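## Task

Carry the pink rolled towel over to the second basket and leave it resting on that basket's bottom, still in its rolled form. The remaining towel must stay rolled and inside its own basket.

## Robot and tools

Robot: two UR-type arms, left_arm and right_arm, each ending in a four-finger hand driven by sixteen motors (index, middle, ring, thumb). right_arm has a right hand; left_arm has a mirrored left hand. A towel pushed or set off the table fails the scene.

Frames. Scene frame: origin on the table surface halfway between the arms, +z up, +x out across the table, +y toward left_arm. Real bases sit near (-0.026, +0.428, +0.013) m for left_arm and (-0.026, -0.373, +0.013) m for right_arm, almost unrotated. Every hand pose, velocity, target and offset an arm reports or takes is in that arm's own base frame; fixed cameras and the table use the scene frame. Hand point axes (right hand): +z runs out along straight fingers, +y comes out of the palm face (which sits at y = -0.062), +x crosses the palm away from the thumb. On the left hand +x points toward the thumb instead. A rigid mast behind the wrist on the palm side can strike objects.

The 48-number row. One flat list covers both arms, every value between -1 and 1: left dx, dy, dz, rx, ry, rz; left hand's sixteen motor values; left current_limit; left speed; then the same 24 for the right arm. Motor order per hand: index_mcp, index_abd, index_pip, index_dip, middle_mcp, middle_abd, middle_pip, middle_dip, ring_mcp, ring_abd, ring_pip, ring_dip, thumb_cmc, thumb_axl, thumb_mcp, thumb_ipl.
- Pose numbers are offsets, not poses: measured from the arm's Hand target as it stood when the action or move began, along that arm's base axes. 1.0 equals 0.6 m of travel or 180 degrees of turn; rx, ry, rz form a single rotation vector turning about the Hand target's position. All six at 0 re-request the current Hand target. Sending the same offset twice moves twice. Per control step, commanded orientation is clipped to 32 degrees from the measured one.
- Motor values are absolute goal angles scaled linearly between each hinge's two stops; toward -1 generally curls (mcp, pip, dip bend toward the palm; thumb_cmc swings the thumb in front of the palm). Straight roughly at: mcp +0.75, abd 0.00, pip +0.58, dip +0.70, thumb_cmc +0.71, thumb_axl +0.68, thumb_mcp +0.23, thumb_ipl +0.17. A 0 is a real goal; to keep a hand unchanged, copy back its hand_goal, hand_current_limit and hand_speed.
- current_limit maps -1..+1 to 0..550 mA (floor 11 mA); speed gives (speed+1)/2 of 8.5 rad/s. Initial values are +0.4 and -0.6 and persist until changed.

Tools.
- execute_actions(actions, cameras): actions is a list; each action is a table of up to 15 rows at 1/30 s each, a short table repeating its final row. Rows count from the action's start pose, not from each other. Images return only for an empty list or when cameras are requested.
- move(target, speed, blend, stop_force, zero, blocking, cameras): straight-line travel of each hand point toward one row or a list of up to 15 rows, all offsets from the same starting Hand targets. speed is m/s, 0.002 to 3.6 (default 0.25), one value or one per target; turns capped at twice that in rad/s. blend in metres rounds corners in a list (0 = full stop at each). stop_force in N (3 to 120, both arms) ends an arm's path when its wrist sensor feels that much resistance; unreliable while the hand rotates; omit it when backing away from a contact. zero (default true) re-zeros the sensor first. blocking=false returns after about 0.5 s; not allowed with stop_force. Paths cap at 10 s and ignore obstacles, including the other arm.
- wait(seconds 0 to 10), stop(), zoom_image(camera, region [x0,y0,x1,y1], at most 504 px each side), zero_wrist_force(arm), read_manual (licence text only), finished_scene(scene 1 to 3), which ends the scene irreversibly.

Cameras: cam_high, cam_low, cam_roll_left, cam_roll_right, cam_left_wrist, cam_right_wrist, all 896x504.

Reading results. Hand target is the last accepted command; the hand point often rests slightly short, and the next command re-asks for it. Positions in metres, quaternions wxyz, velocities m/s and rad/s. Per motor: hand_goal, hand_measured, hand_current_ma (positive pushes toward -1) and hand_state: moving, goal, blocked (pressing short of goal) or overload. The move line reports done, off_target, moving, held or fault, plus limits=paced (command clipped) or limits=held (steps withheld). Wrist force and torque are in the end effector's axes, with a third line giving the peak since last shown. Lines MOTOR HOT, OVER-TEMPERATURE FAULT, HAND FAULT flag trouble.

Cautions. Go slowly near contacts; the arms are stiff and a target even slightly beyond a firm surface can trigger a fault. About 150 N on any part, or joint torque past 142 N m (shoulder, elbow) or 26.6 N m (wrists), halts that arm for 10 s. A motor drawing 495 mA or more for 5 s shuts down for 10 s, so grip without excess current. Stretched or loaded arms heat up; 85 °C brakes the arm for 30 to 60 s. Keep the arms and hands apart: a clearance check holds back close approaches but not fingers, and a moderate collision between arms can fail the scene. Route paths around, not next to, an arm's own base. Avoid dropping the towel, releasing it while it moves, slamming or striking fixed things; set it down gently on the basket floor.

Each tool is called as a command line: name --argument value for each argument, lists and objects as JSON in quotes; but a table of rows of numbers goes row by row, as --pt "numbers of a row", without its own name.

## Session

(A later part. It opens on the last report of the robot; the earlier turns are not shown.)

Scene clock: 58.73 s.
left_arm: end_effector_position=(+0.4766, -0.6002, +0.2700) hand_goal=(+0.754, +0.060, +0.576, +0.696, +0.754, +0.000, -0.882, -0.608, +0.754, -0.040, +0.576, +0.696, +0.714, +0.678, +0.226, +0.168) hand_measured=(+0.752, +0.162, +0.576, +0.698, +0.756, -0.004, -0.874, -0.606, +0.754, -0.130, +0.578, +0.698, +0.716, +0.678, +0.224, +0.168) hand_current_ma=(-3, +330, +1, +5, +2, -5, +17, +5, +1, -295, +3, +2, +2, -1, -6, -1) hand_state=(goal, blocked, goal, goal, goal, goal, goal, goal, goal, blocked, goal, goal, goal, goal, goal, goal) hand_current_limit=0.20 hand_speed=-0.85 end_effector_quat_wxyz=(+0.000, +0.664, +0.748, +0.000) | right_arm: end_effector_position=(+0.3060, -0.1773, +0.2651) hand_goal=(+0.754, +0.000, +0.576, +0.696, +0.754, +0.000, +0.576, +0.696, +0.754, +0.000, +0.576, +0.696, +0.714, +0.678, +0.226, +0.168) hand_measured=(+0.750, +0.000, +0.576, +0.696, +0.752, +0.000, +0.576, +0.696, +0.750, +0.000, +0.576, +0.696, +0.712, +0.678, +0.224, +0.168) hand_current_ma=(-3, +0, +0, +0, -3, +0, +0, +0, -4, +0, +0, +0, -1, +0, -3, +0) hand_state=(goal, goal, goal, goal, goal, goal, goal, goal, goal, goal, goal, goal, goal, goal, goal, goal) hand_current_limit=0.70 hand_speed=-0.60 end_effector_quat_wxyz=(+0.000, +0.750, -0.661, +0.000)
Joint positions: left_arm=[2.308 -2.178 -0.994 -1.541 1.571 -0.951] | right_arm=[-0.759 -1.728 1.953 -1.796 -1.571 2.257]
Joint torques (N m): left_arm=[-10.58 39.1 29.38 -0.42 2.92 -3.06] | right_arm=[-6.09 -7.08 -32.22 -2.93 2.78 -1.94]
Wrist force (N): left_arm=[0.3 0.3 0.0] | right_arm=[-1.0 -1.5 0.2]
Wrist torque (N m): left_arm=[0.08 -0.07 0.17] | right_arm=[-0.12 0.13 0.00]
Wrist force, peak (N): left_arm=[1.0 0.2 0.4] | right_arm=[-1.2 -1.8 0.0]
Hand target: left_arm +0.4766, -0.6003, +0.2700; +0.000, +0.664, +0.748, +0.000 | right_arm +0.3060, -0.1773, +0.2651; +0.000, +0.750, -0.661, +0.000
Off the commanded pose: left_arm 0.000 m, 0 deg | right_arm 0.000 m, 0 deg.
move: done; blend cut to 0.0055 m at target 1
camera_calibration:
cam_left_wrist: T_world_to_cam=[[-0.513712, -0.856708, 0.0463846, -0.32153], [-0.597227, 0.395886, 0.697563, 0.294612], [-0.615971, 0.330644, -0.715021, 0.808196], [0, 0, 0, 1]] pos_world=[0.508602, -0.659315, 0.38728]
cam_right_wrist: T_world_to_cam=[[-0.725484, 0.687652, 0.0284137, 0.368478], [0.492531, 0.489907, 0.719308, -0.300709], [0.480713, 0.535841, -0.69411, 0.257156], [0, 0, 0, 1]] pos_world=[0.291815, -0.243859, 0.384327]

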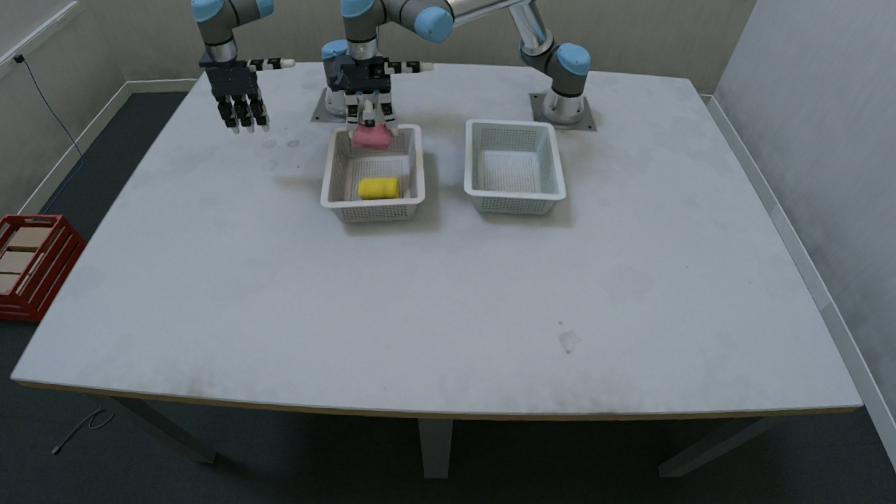

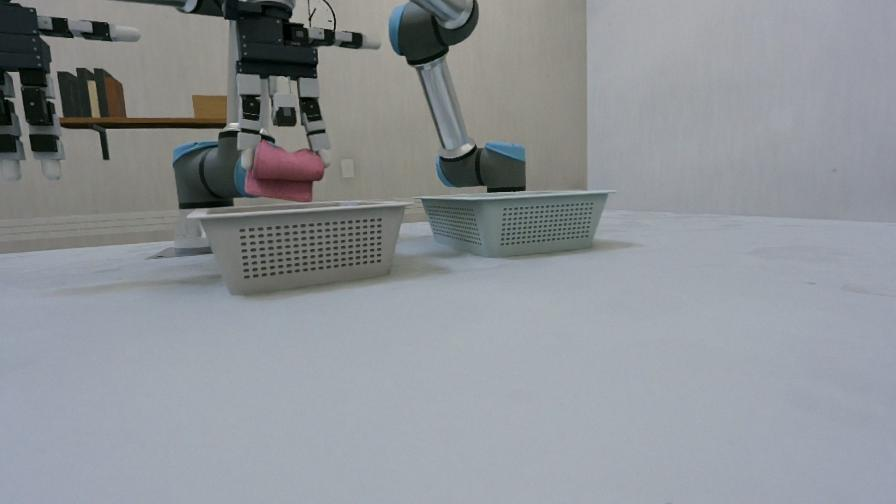

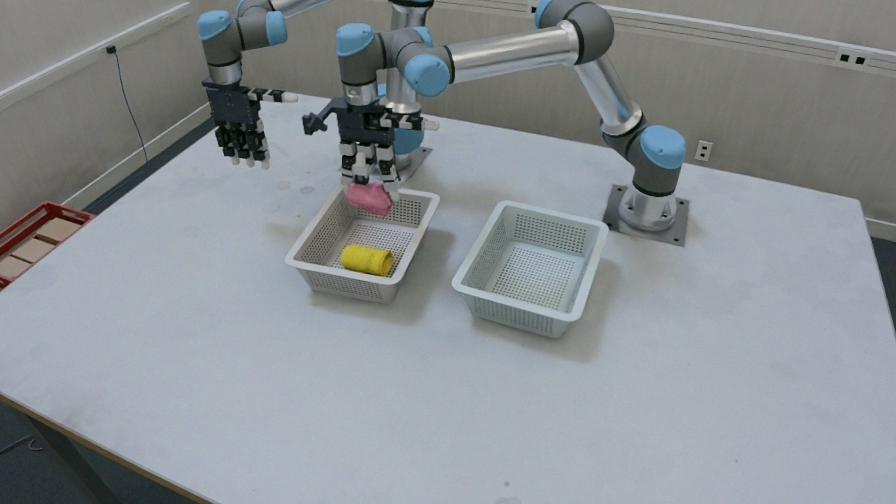

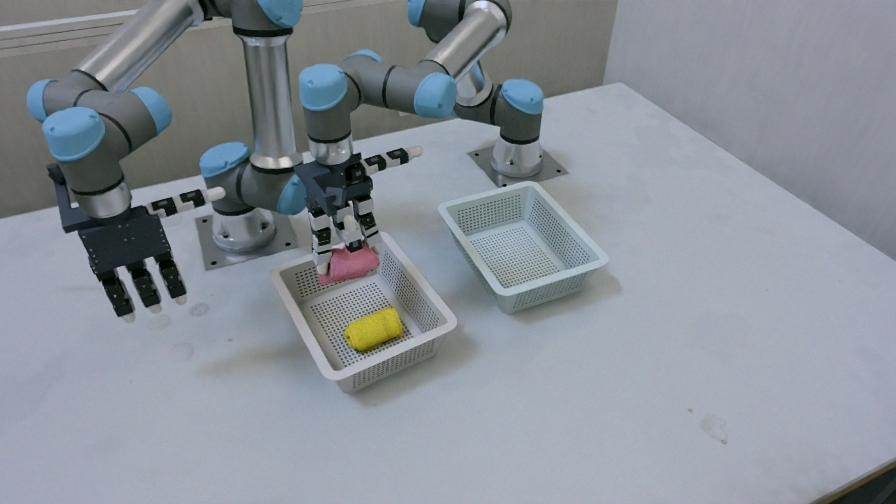

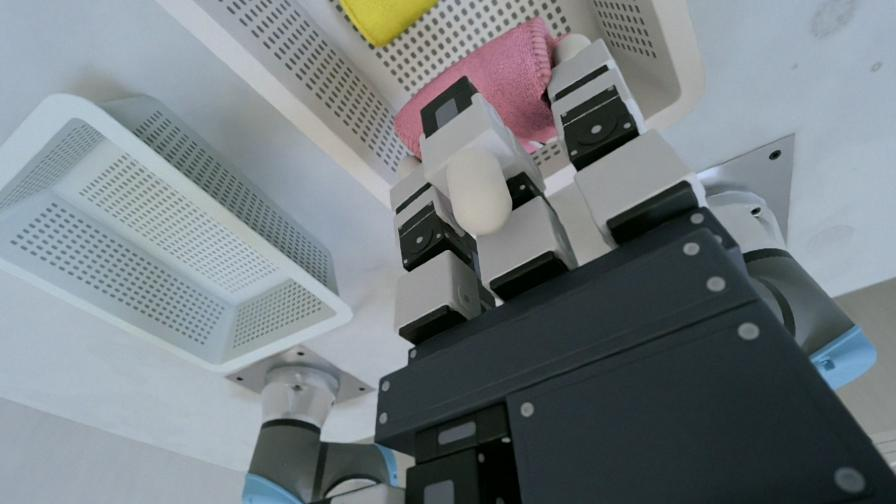

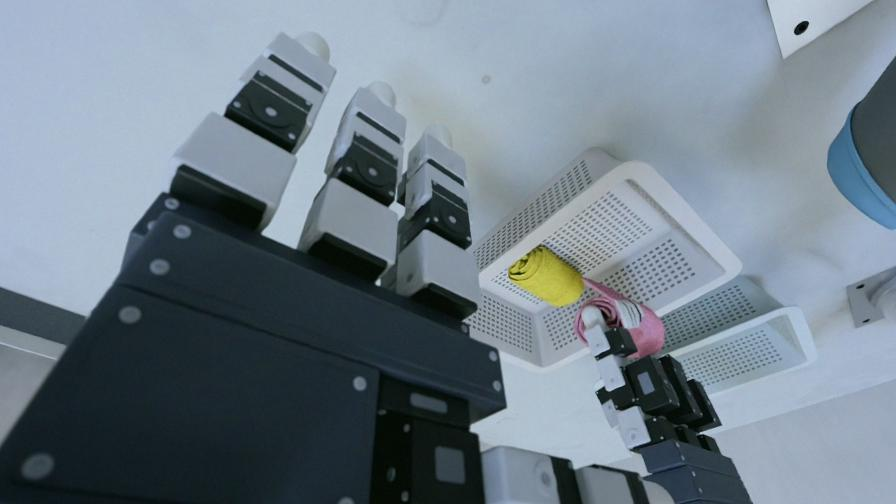

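move --pt "0 0 -0.145 0 0 0 0.754 0.06 0.576 0.696 0.754 0 -0.882 -0.608 0.754 -0.04 0.576 0.696 0.714 0.678 0.226 0.168 0.2 -0.85 0 0 0 0 0 0 0.754 0 0.576 0.696 0.754 0 0.576 0.696 0.754 0 0.576 0.696 0.714 0.678 0.226 0.168 0.7 -0.6" --pt "-0.0495 -0.0058 -0.235 0 0 0 0.754 0.06 0.576 0.696 0.754 0 -0.882 -0.608 0.754 -0.04 0.576 0.696 0.714 0.678 0.226 0.168 0.2 -0.85 0 0 0 0 0 0 0.754 0 0.576 0.696 0.754 0 0.576 0.696 0.754 0 0.576 0.696 0.714 0.678 0.226 0.168 0.7 -0.6" --speed '[0.1, 0.035]' --stop_force 5 --cameras '["all"]'

zoom_image --camera "cam_roll_right" --region '[260, 200, 480, 400]'

zoom_image --camera "cam_right_wrist" --region '[460, 200, 700, 400]'

zoom_image --camera "cam_high" --region '[300, 90, 440, 230]'

Scene clock: 63.37 s.
left_arm: end_effector_position=(+0.4480, -0.6037, +0.1311) hand_goal=(+0.754, +0.060, +0.576, +0.696, +0.754, +0.000, -0.882, -0.608, +0.754, -0.040, +0.576, +0.696, +0.714, +0.678, +0.226, +0.168) hand_measured=(+0.736, +0.162, +0.568, +0.694, +0.756, -0.004, -0.874, -0.606, +0.750, -0.130, +0.574, +0.696, +0.716, +0.678, +0.224, +0.168) hand_current_ma=(-56, +330, -20, -5, +2, -5, +17, +5, -11, -295, -2, +1, +2, -1, -6, -1) hand_state=(goal, blocked, goal, goal, goal, goal, goal, goal, goal, blocked, goal, goal, goal, goal, goal, goal) hand_current_limit=0.20 hand_speed=-0.85 end_effector_quat_wxyz=(-0.001, +0.664, +0.748, +0.000) | right_arm: end_effector_position=(+0.3060, -0.1773, +0.2651) hand_goal=(+0.754, +0.000, +0.576, +0.696, +0.754, +0.000, +0.576, +0.696, +0.754, +0.000, +0.576, +0.696, +0.714, +0.678, +0.226, +0.168) hand_measured=(+0.750, +0.000, +0.576, +0.696, +0.752, +0.000, +0.576, +0.696, +0.750, +0.000, +0.576, +0.696, +0.712, +0.678, +0.224, +0.168) hand_current_ma=(-3, +0, +0, +0, -3, +0, +0, +0, -4, +0, +0, +0, -1, +0, -3, +0) hand_state=(goal, goal, goal, goal, goal, goal, goal, goal, goal, goal, goal, goal, goal, goal, goal, goal) hand_current_limit=0.70 hand_speed=-0.60 end_effector_quat_wxyz=(+0.000, +0.750, -0.661, +0.000)
Joint positions: left_arm=[2.276 -2.218 -1.29 -1.205 1.571 -0.984] | right_arm=[-0.759 -1.728 1.953 -1.796 -1.571 2.257]
Joint torques (N m): left_arm=[11.6 48.42 25.31 -1.2 -2.39 2.82] | right_arm=[-5.5 -7.1 -32.21 -2.23 2.78 -1.98]
Wrist force (N): left_arm=[0.1 1.5 -4.3] | right_arm=[-0.8 -1.6 -0.1]
Wrist torque (N m): left_arm=[0.39 -0.21 0.08] | right_arm=[-0.08 0.10 0.02]
Wrist force, peak (N): left_arm=[0.2 2.2 -6.3] | right_arm=[-1.2 -1.7 0.1]
Hand target: left_arm +0.4480, -0.6037, +0.1311; -0.001, +0.664, +0.748, +0.000 (not the last commanded pose) | right_arm +0.3060, -0.1773, +0.2651; +0.000, +0.750, -0.661, +0.000
Off the commanded pose: left_arm 0.002 m, 0 deg | right_arm 0.000 m, 0 deg.
move: contact (left_arm); path passed 1 of 2 targets
camera_calibration:
cam_left_wrist: T_world_to_cam=[[-0.51357, -0.856798, 0.0462989, -0.332884], [-0.597241, 0.39569, 0.697663, 0.37566], [-0.616076, 0.330647, -0.714929, 0.69245], [0, 0, 0, 1]] pos_world=[0.480002, -0.662816, 0.24838]
cam_right_wrist: T_world_to_cam=[[-0.725484, 0.687652, 0.0284137, 0.368478], [0.492531, 0.489907, 0.719308, -0.300709], [0.480713, 0.535841, -0.69411, 0.257156], [0, 0, 0, 1]] pos_world=[0.291815, -0.243859, 0.384327]

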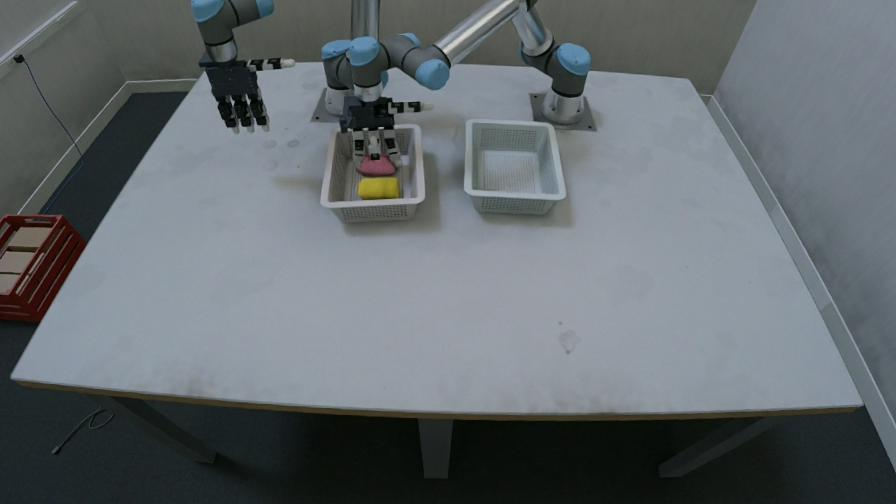

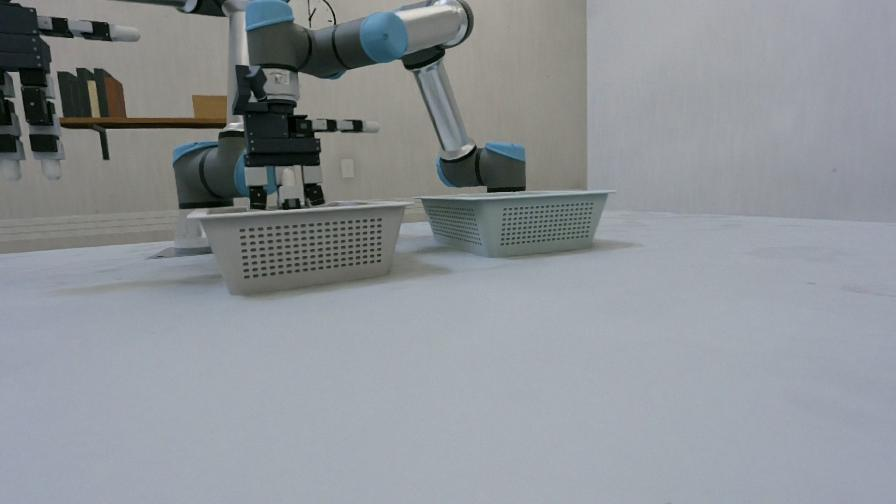

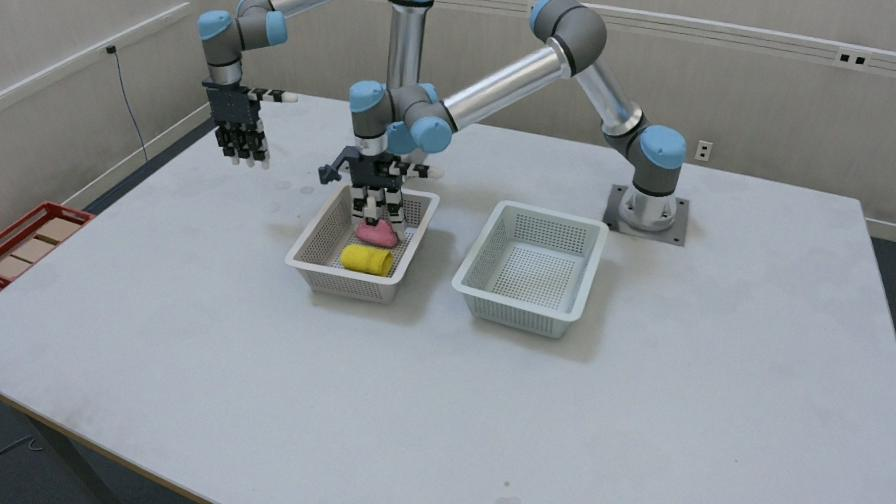

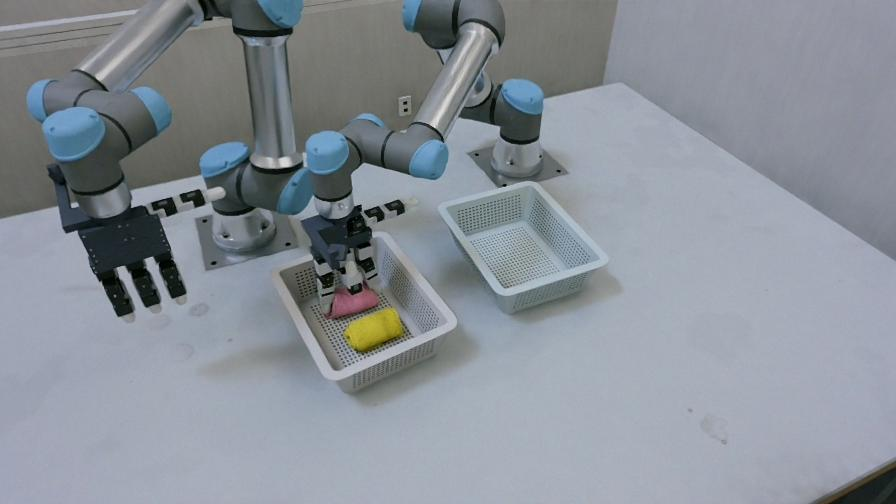

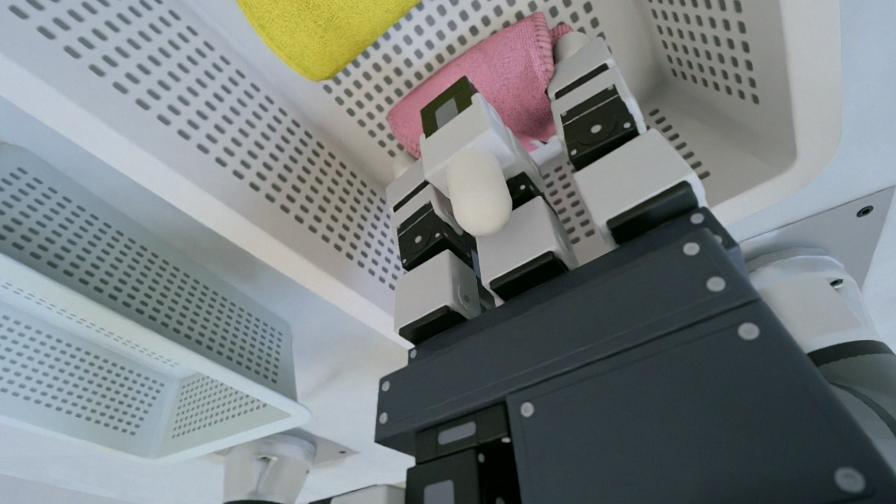

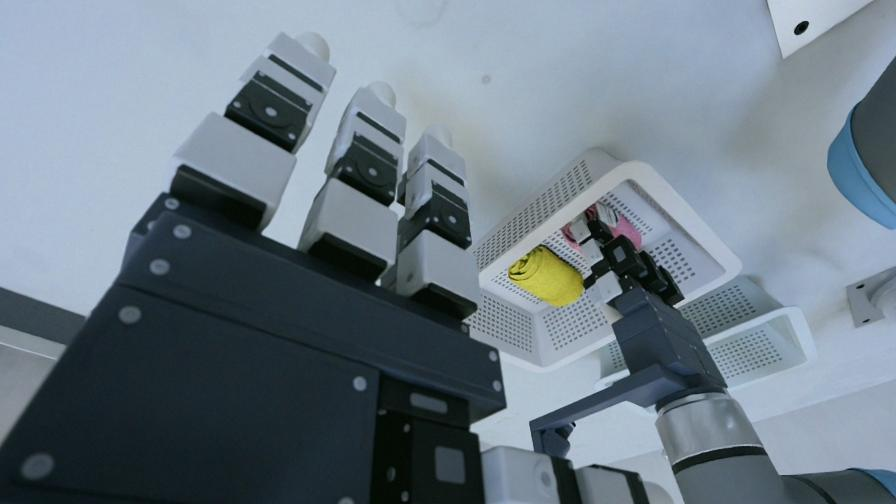

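Scaled by 2.291 from the camera's 896x504 image, which has a finer 1280x720 frame.

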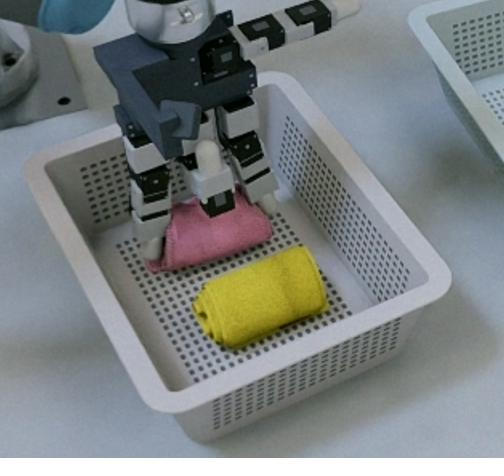

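Scaled by 2.100 from the camera's 896x504 image, which has a finer 1280x720 frame.

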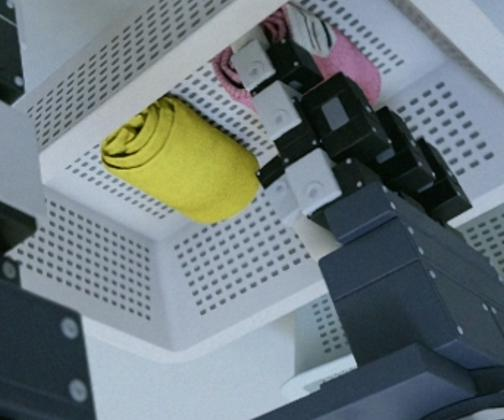

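Scaled by 3.600 from the camera's 896x504 image, which has a finer 1280x720 frame.

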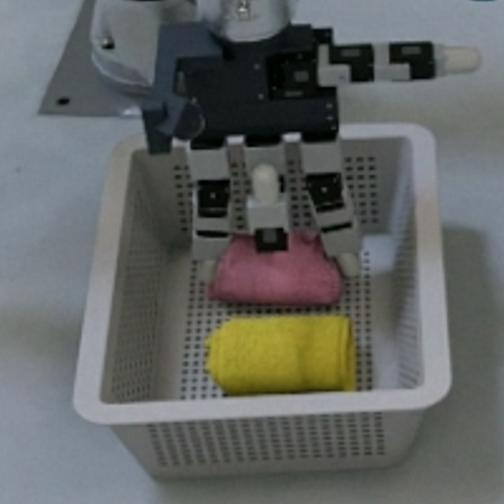

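move --target '[0,0,0,0,0,0, 0.754,0.34,0.576,0.696,0.754,0,-0.882,-0.608,0.754,-0.34,0.576,0.696,0.714,0.678,0.226,0.168,0.7,-0.85, 0,0,0,0,0,0, 0.754,0,0.576,0.696,0.754,0,0.576,0.696,0.754,0,0.576,0.696,0.714,0.678,0.226,0.168,0.7,-0.6]' --speed 0.05 --cameras '["cam_high","cam_roll_right","cam_left_wrist","cam_right_wrist"]'

zoom_image --camera "cam_roll_right" --region '[260, 200, 480, 400]'

zoom_image --camera "cam_left_wrist" --region '[360, 0, 680, 200]'

Scene clock: 64.53 s.
left_arm: end_effector_position=(+0.4480, -0.6037, +0.1311) hand_goal=(+0.754, +0.340, +0.576, +0.696, +0.754, +0.000, -0.882, -0.608, +0.754, -0.340, +0.576, +0.696, +0.714, +0.678, +0.226, +0.168) hand_measured=(+0.750, +0.332, +0.574, +0.694, +0.756, -0.004, -0.874, -0.606, +0.750, -0.334, +0.574, +0.696, +0.716, +0.678, +0.224, +0.168) hand_current_ma=(-11, -14, -6, -5, +2, -5, +17, +5, -9, +11, -2, +1, +2, -1, -6, -1) hand_state=(goal, goal, goal, goal, goal, goal, goal, goal, goal, goal, goal, goal, goal, goal, goal, goal) hand_current_limit=0.70 hand_speed=-0.85 end_effector_quat_wxyz=(-0.001, +0.664, +0.748, +0.000) | right_arm: end_effector_position=(+0.3060, -0.1773, +0.2651) hand_goal=(+0.754, +0.000, +0.576, +0.696, +0.754, +0.000, +0.576, +0.696, +0.754, +0.000, +0.576, +0.696, +0.714, +0.678, +0.226, +0.168) hand_measured=(+0.750, +0.000, +0.576, +0.696, +0.752, +0.000, +0.576, +0.696, +0.750, +0.000, +0.576, +0.696, +0.712, +0.678, +0.224, +0.168) hand_current_ma=(-3, +0, +0, +0, -3, +0, +0, +0, -4, +0, +0, +0, -1, +0, -3, +0) hand_state=(goal, goal, goal, goal, goal, goal, goal, goal, goal, goal, goal, goal, goal, goal, goal, goal) hand_current_limit=0.70 hand_speed=-0.60 end_effector_quat_wxyz=(+0.000, +0.750, -0.661, +0.000)
Joint positions: left_arm=[2.276 -2.218 -1.29 -1.205 1.571 -0.984] | right_arm=[-0.759 -1.728 1.953 -1.796 -1.571 2.257]
Joint torques (N m): left_arm=[10.67 46.6 24.67 0.97 -2.3 2.77] | right_arm=[-5.62 -7.26 -32.4 -2.05 2.83 -1.84]
Wrist force (N): left_arm=[0.4 0.6 -0.3] | right_arm=[-1.1 -1.6 0.1]
Wrist torque (N m): left_arm=[0.14 -0.09 0.12] | right_arm=[-0.11 0.13 -0.01]
Wrist force, peak (N): left_arm=[-0.1 2.1 -5.9] | right_arm=[-1.2 -1.7 0.0]
Hand target: left_arm +0.4480, -0.6037, +0.1311; -0.001, +0.664, +0.748, +0.000 | right_arm +0.3060, -0.1773, +0.2651; +0.000, +0.750, -0.661, +0.000
Off the commanded pose: left_arm 0.000 m, 0 deg | right_arm 0.000 m, 0 deg.
move: done
camera_calibration:
cam_left_wrist: T_world_to_cam=[[-0.513598, -0.856779, 0.0463377, -0.332868], [-0.597171, 0.39571, 0.697711, 0.375629], [-0.61612, 0.330671, -0.71488, 0.692475], [0, 0, 0, 1]] pos_world=[0.480002, -0.662816, 0.248381]
cam_right_wrist: T_world_to_cam=[[-0.725484, 0.687652, 0.0284137, 0.368478], [0.492531, 0.489907, 0.719308, -0.300709], [0.480713, 0.535841, -0.69411, 0.257156], [0, 0, 0, 1]] pos_world=[0.291815, -0.243859, 0.384327]
Images, in order (width x height): cam_high 896x504, cam_roll_right 896x504, cam_left_wrist 896x504, cam_right_wrist 896x504.

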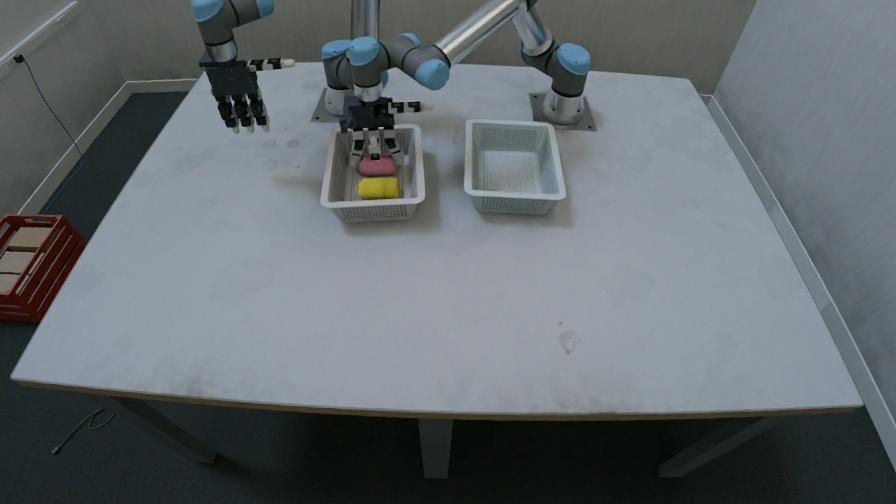

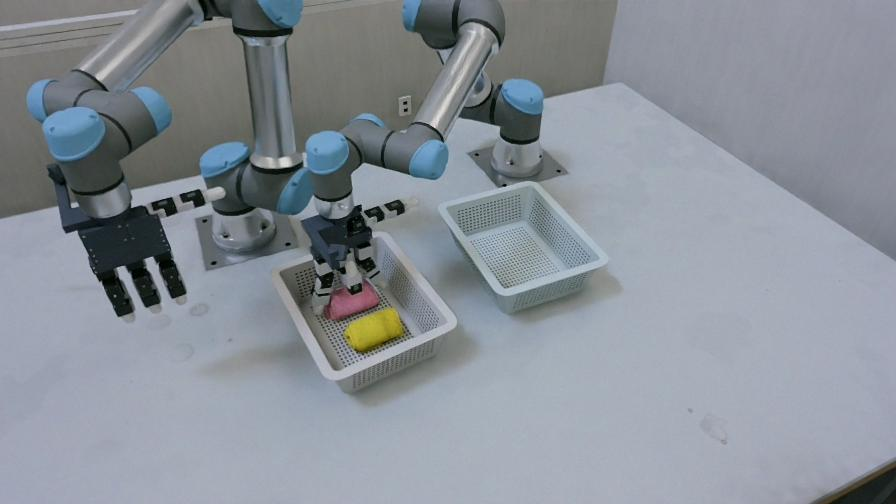

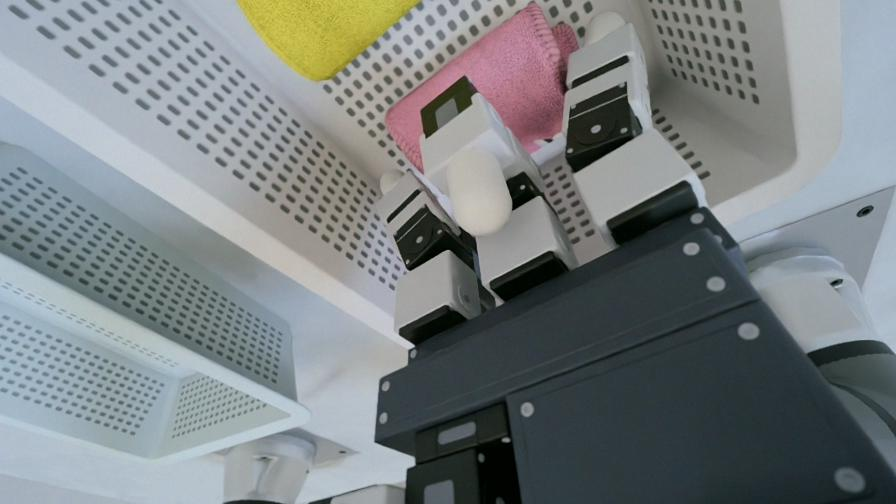

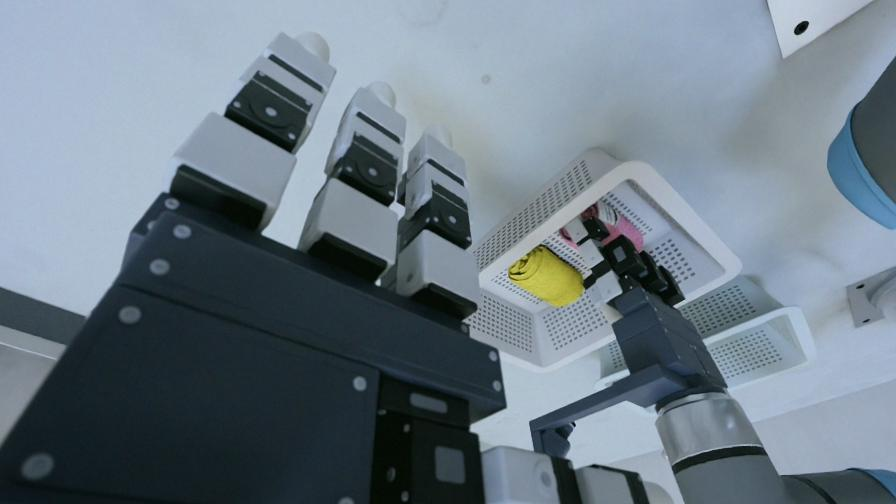

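Scaled by 2.291 from the camera's 896x504 image, which has a finer 1280x720 frame.

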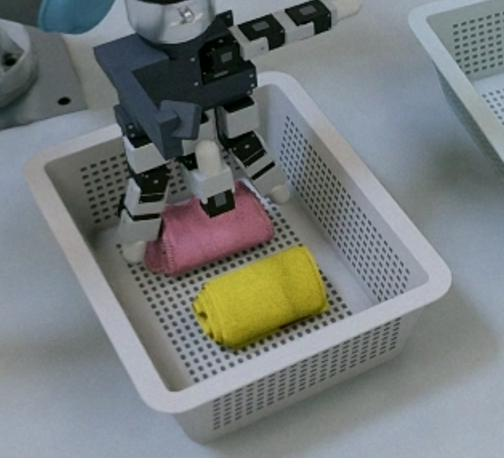

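Scaled by 1.575 from the camera's 896x504 image, which has a finer 1280x720 frame.

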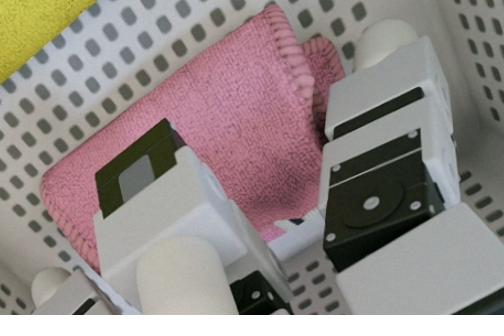

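Released cleanly. Lift and inspect.

move --target '[0,0,0.26,0,0,0, 0.754,0.34,0.576,0.696,0.754,0,-0.882,-0.608,0.754,-0.34,0.576,0.696,0.714,0.678,0.226,0.168,0.7,-0.85, 0,0,0,0,0,0, 0.754,0,0.576,0.696,0.754,0,0.576,0.696,0.754,0,0.576,0.696,0.714,0.678,0.226,0.168,0.7,-0.6]' --speed 0.12 --cameras '["cam_high","cam_roll_right","cam_roll_left","cam_left_wrist","cam_right_wrist"]'

zoom_image --camera "cam_roll_right" --region '[280, 240, 440, 400]'

zoom_image --camera "cam_left_wrist" --region '[360, 0, 680, 200]'

zoom_image --camera "cam_right_wrist" --region '[480, 160, 720, 340]'

Scene clock: 66.83 s.
left_arm: end_effector_position=(+0.4480, -0.6036, +0.2870) hand_goal=(+0.754, +0.340, +0.576, +0.696, +0.754, +0.000, -0.882, -0.608, +0.754, -0.340, +0.576, +0.696, +0.714, +0.678, +0.226, +0.168) hand_measured=(+0.750, +0.334, +0.574, +0.694, +0.756, -0.004, -0.874, -0.606, +0.750, -0.334, +0.574, +0.696, +0.716, +0.678, +0.224, +0.168) hand_current_ma=(-11, -13, -6, -5, +2, -5, +17, +5, -9, +11, -2, +1, +2, -1, -6, -1) hand_state=(goal, goal, goal, goal, goal, goal, goal, goal, goal, goal, goal, goal, goal, goal, goal, goal) hand_current_limit=0.70 hand_speed=-0.85 end_effector_quat_wxyz=(+0.000, +0.664, +0.748, +0.000) end_effector_velocity=(+0.000, +0.000, +0.002) end_effector_angular_velocity=(+0.000, +0.000, +0.000) | right_arm: end_effector_position=(+0.3060, -0.1773, +0.2651) hand_goal=(+0.754, +0.000, +0.576, +0.696, +0.754, +0.000, +0.576, +0.696, +0.754, +0.000, +0.576, +0.696, +0.714, +0.678, +0.226, +0.168) hand_measured=(+0.750, +0.000, +0.576, +0.696, +0.752, +0.000, +0.576, +0.696, +0.750, +0.000, +0.576, +0.696, +0.712, +0.678, +0.224, +0.168) hand_current_ma=(-3, +0, +0, +0, -3, +0, +0, +0, -4, +0, +0, +0, -1, +0, -3, +0) hand_state=(goal, goal, goal, goal, goal, goal, goal, goal, goal, goal, goal, goal, goal, goal, goal, goal) hand_current_limit=0.70 hand_speed=-0.60 end_effector_quat_wxyz=(+0.000, +0.750, -0.661, +0.000)
Joint positions: left_arm=[2.276 -2.143 -1.006 -1.564 1.571 -0.984] | right_arm=[-0.759 -1.728 1.953 -1.796 -1.571 2.257]
Joint velocities: left_arm=[0 -0.001 0.005 -0.004 0 0] | right_arm=[within noise]
Joint torques (N m): left_arm=[3.56 36.77 27.47 -0.46 -1.89 -2.71] | right_arm=[-6.1 -7.36 -32.37 -1.72 2.72 -1.81]
Wrist force (N): left_arm=[0.4 0.3 -0.2] | right_arm=[-1.1 -1.3 0.2]
Wrist torque (N m): left_arm=[0.12 -0.09 0.07] | right_arm=[-0.07 0.13 0.01]
Wrist force, peak (N): left_arm=[0.3 0.5 -0.9] | right_arm=[-1.2 -1.7 0.3]
Hand target: left_arm +0.4480, -0.6037, +0.2871; -0.001, +0.664, +0.748, +0.000 | right_arm +0.3060, -0.1773, +0.2651; +0.000, +0.750, -0.661, +0.000
Off the commanded pose: left_arm 0.000 m, 0 deg | right_arm 0.000 m, 0 deg.
move: done
camera_calibration:
cam_left_wrist: T_world_to_cam=[[-0.513577, -0.856798, 0.0462264, -0.339984], [-0.597345, 0.395693, 0.697572, 0.266944], [-0.61597, 0.330644, -0.715022, 0.803858], [0, 0, 0, 1]] pos_world=[0.480002, -0.662716, 0.40428]
cam_right_wrist: T_world_to_cam=[[-0.725484, 0.687652, 0.0284137, 0.368478], [0.492531, 0.489907, 0.719308, -0.300709], [0.480713, 0.535841, -0.69411, 0.257156], [0, 0, 0, 1]] pos_world=[0.291815, -0.243859, 0.384327]
Images, in order (width x height): cam_high 896x504, cam_roll_left 896x504, cam_roll_right 896x504, cam_left_wrist 896x504, cam_right_wrist 896x504.

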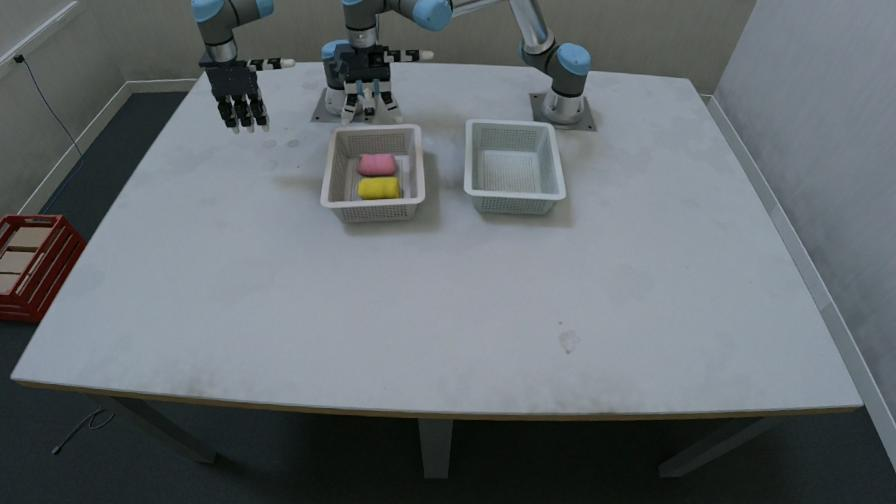

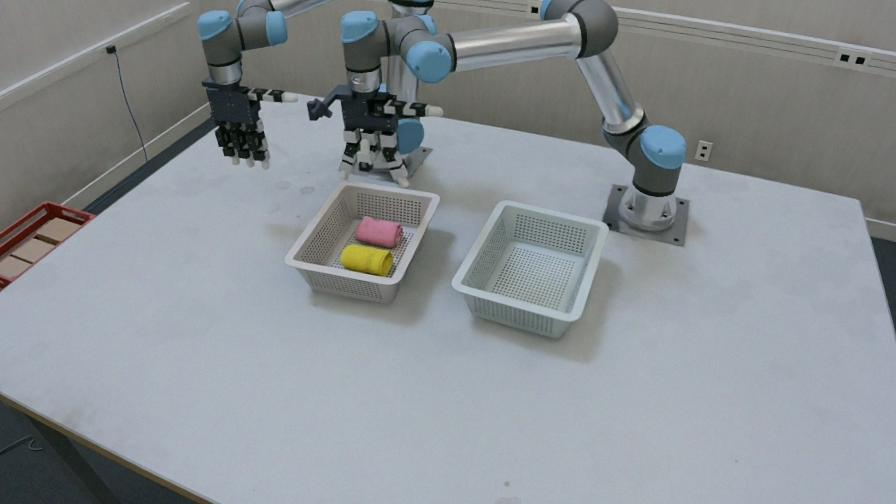

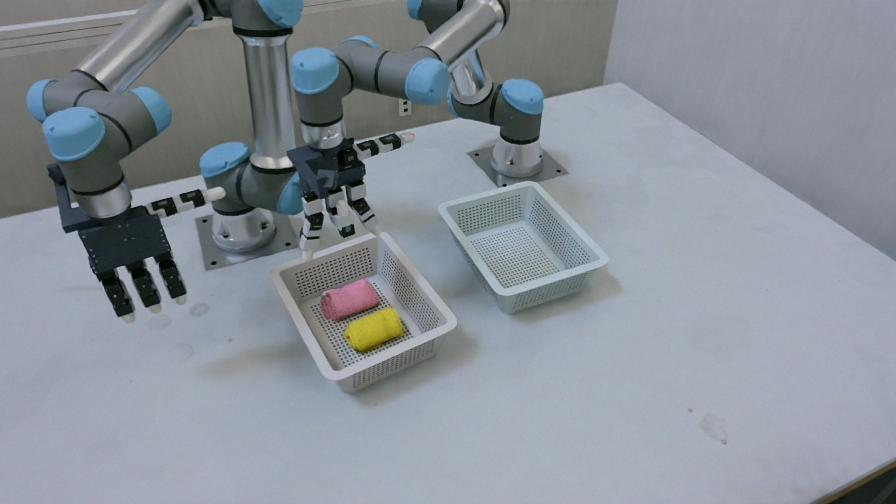

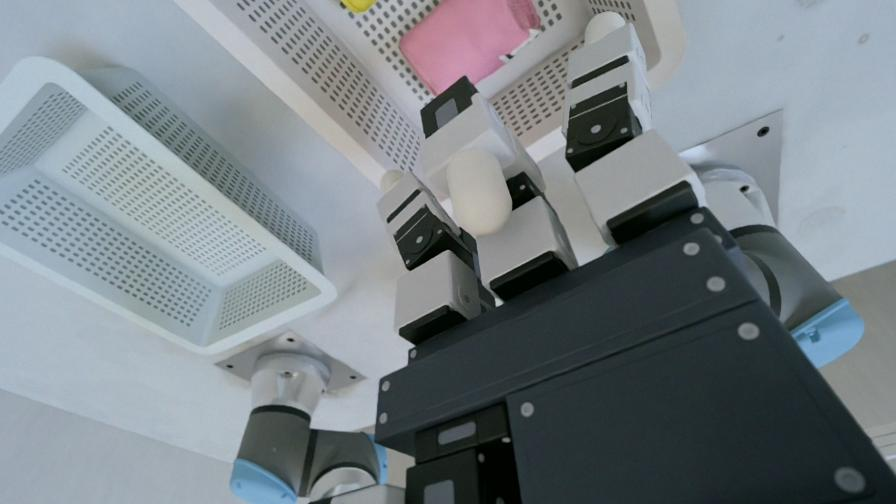

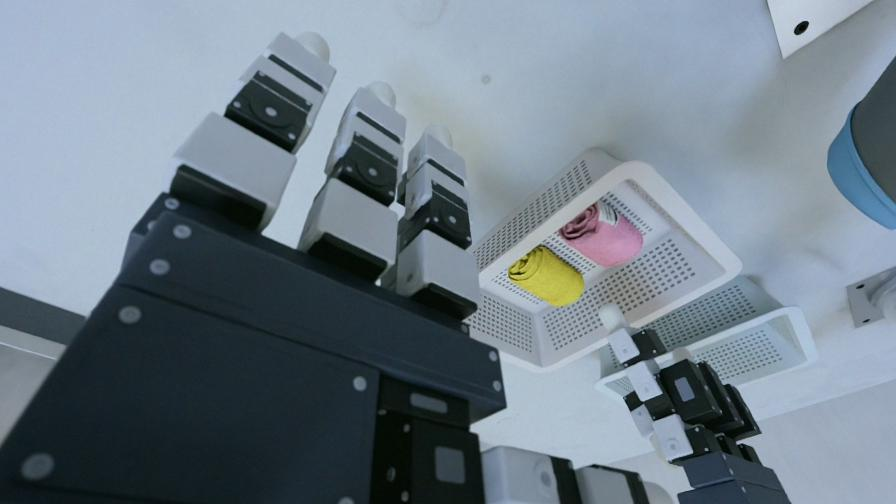

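Scaled by 3.150 from the camera's 896x504 image, which has a finer 1280x720 frame.

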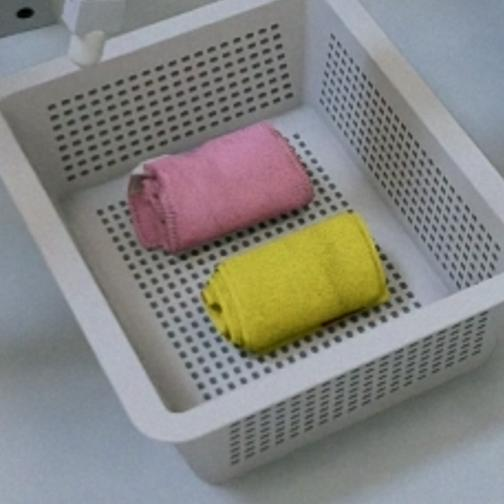

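Scaled by 1.575 from the camera's 896x504 image, which has a finer 1280x720 frame.

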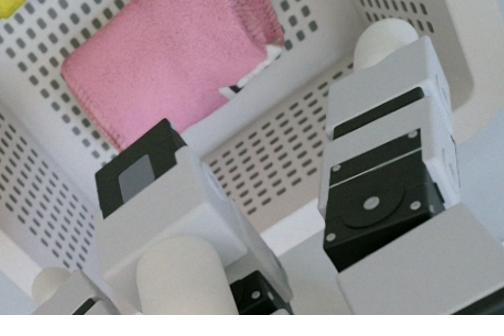

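Scaled by 2.100 from the camera's 896x504 image, which has a finer 1280x720 frame.

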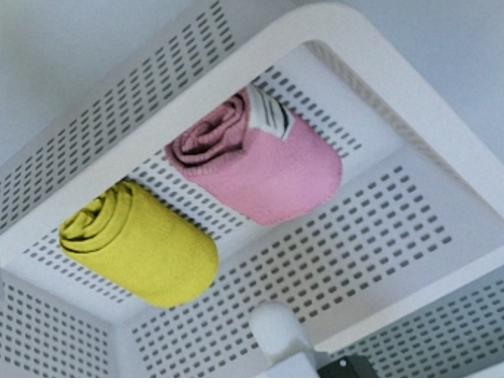

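finished_scene --scene 2

The scene is finished: the task was done.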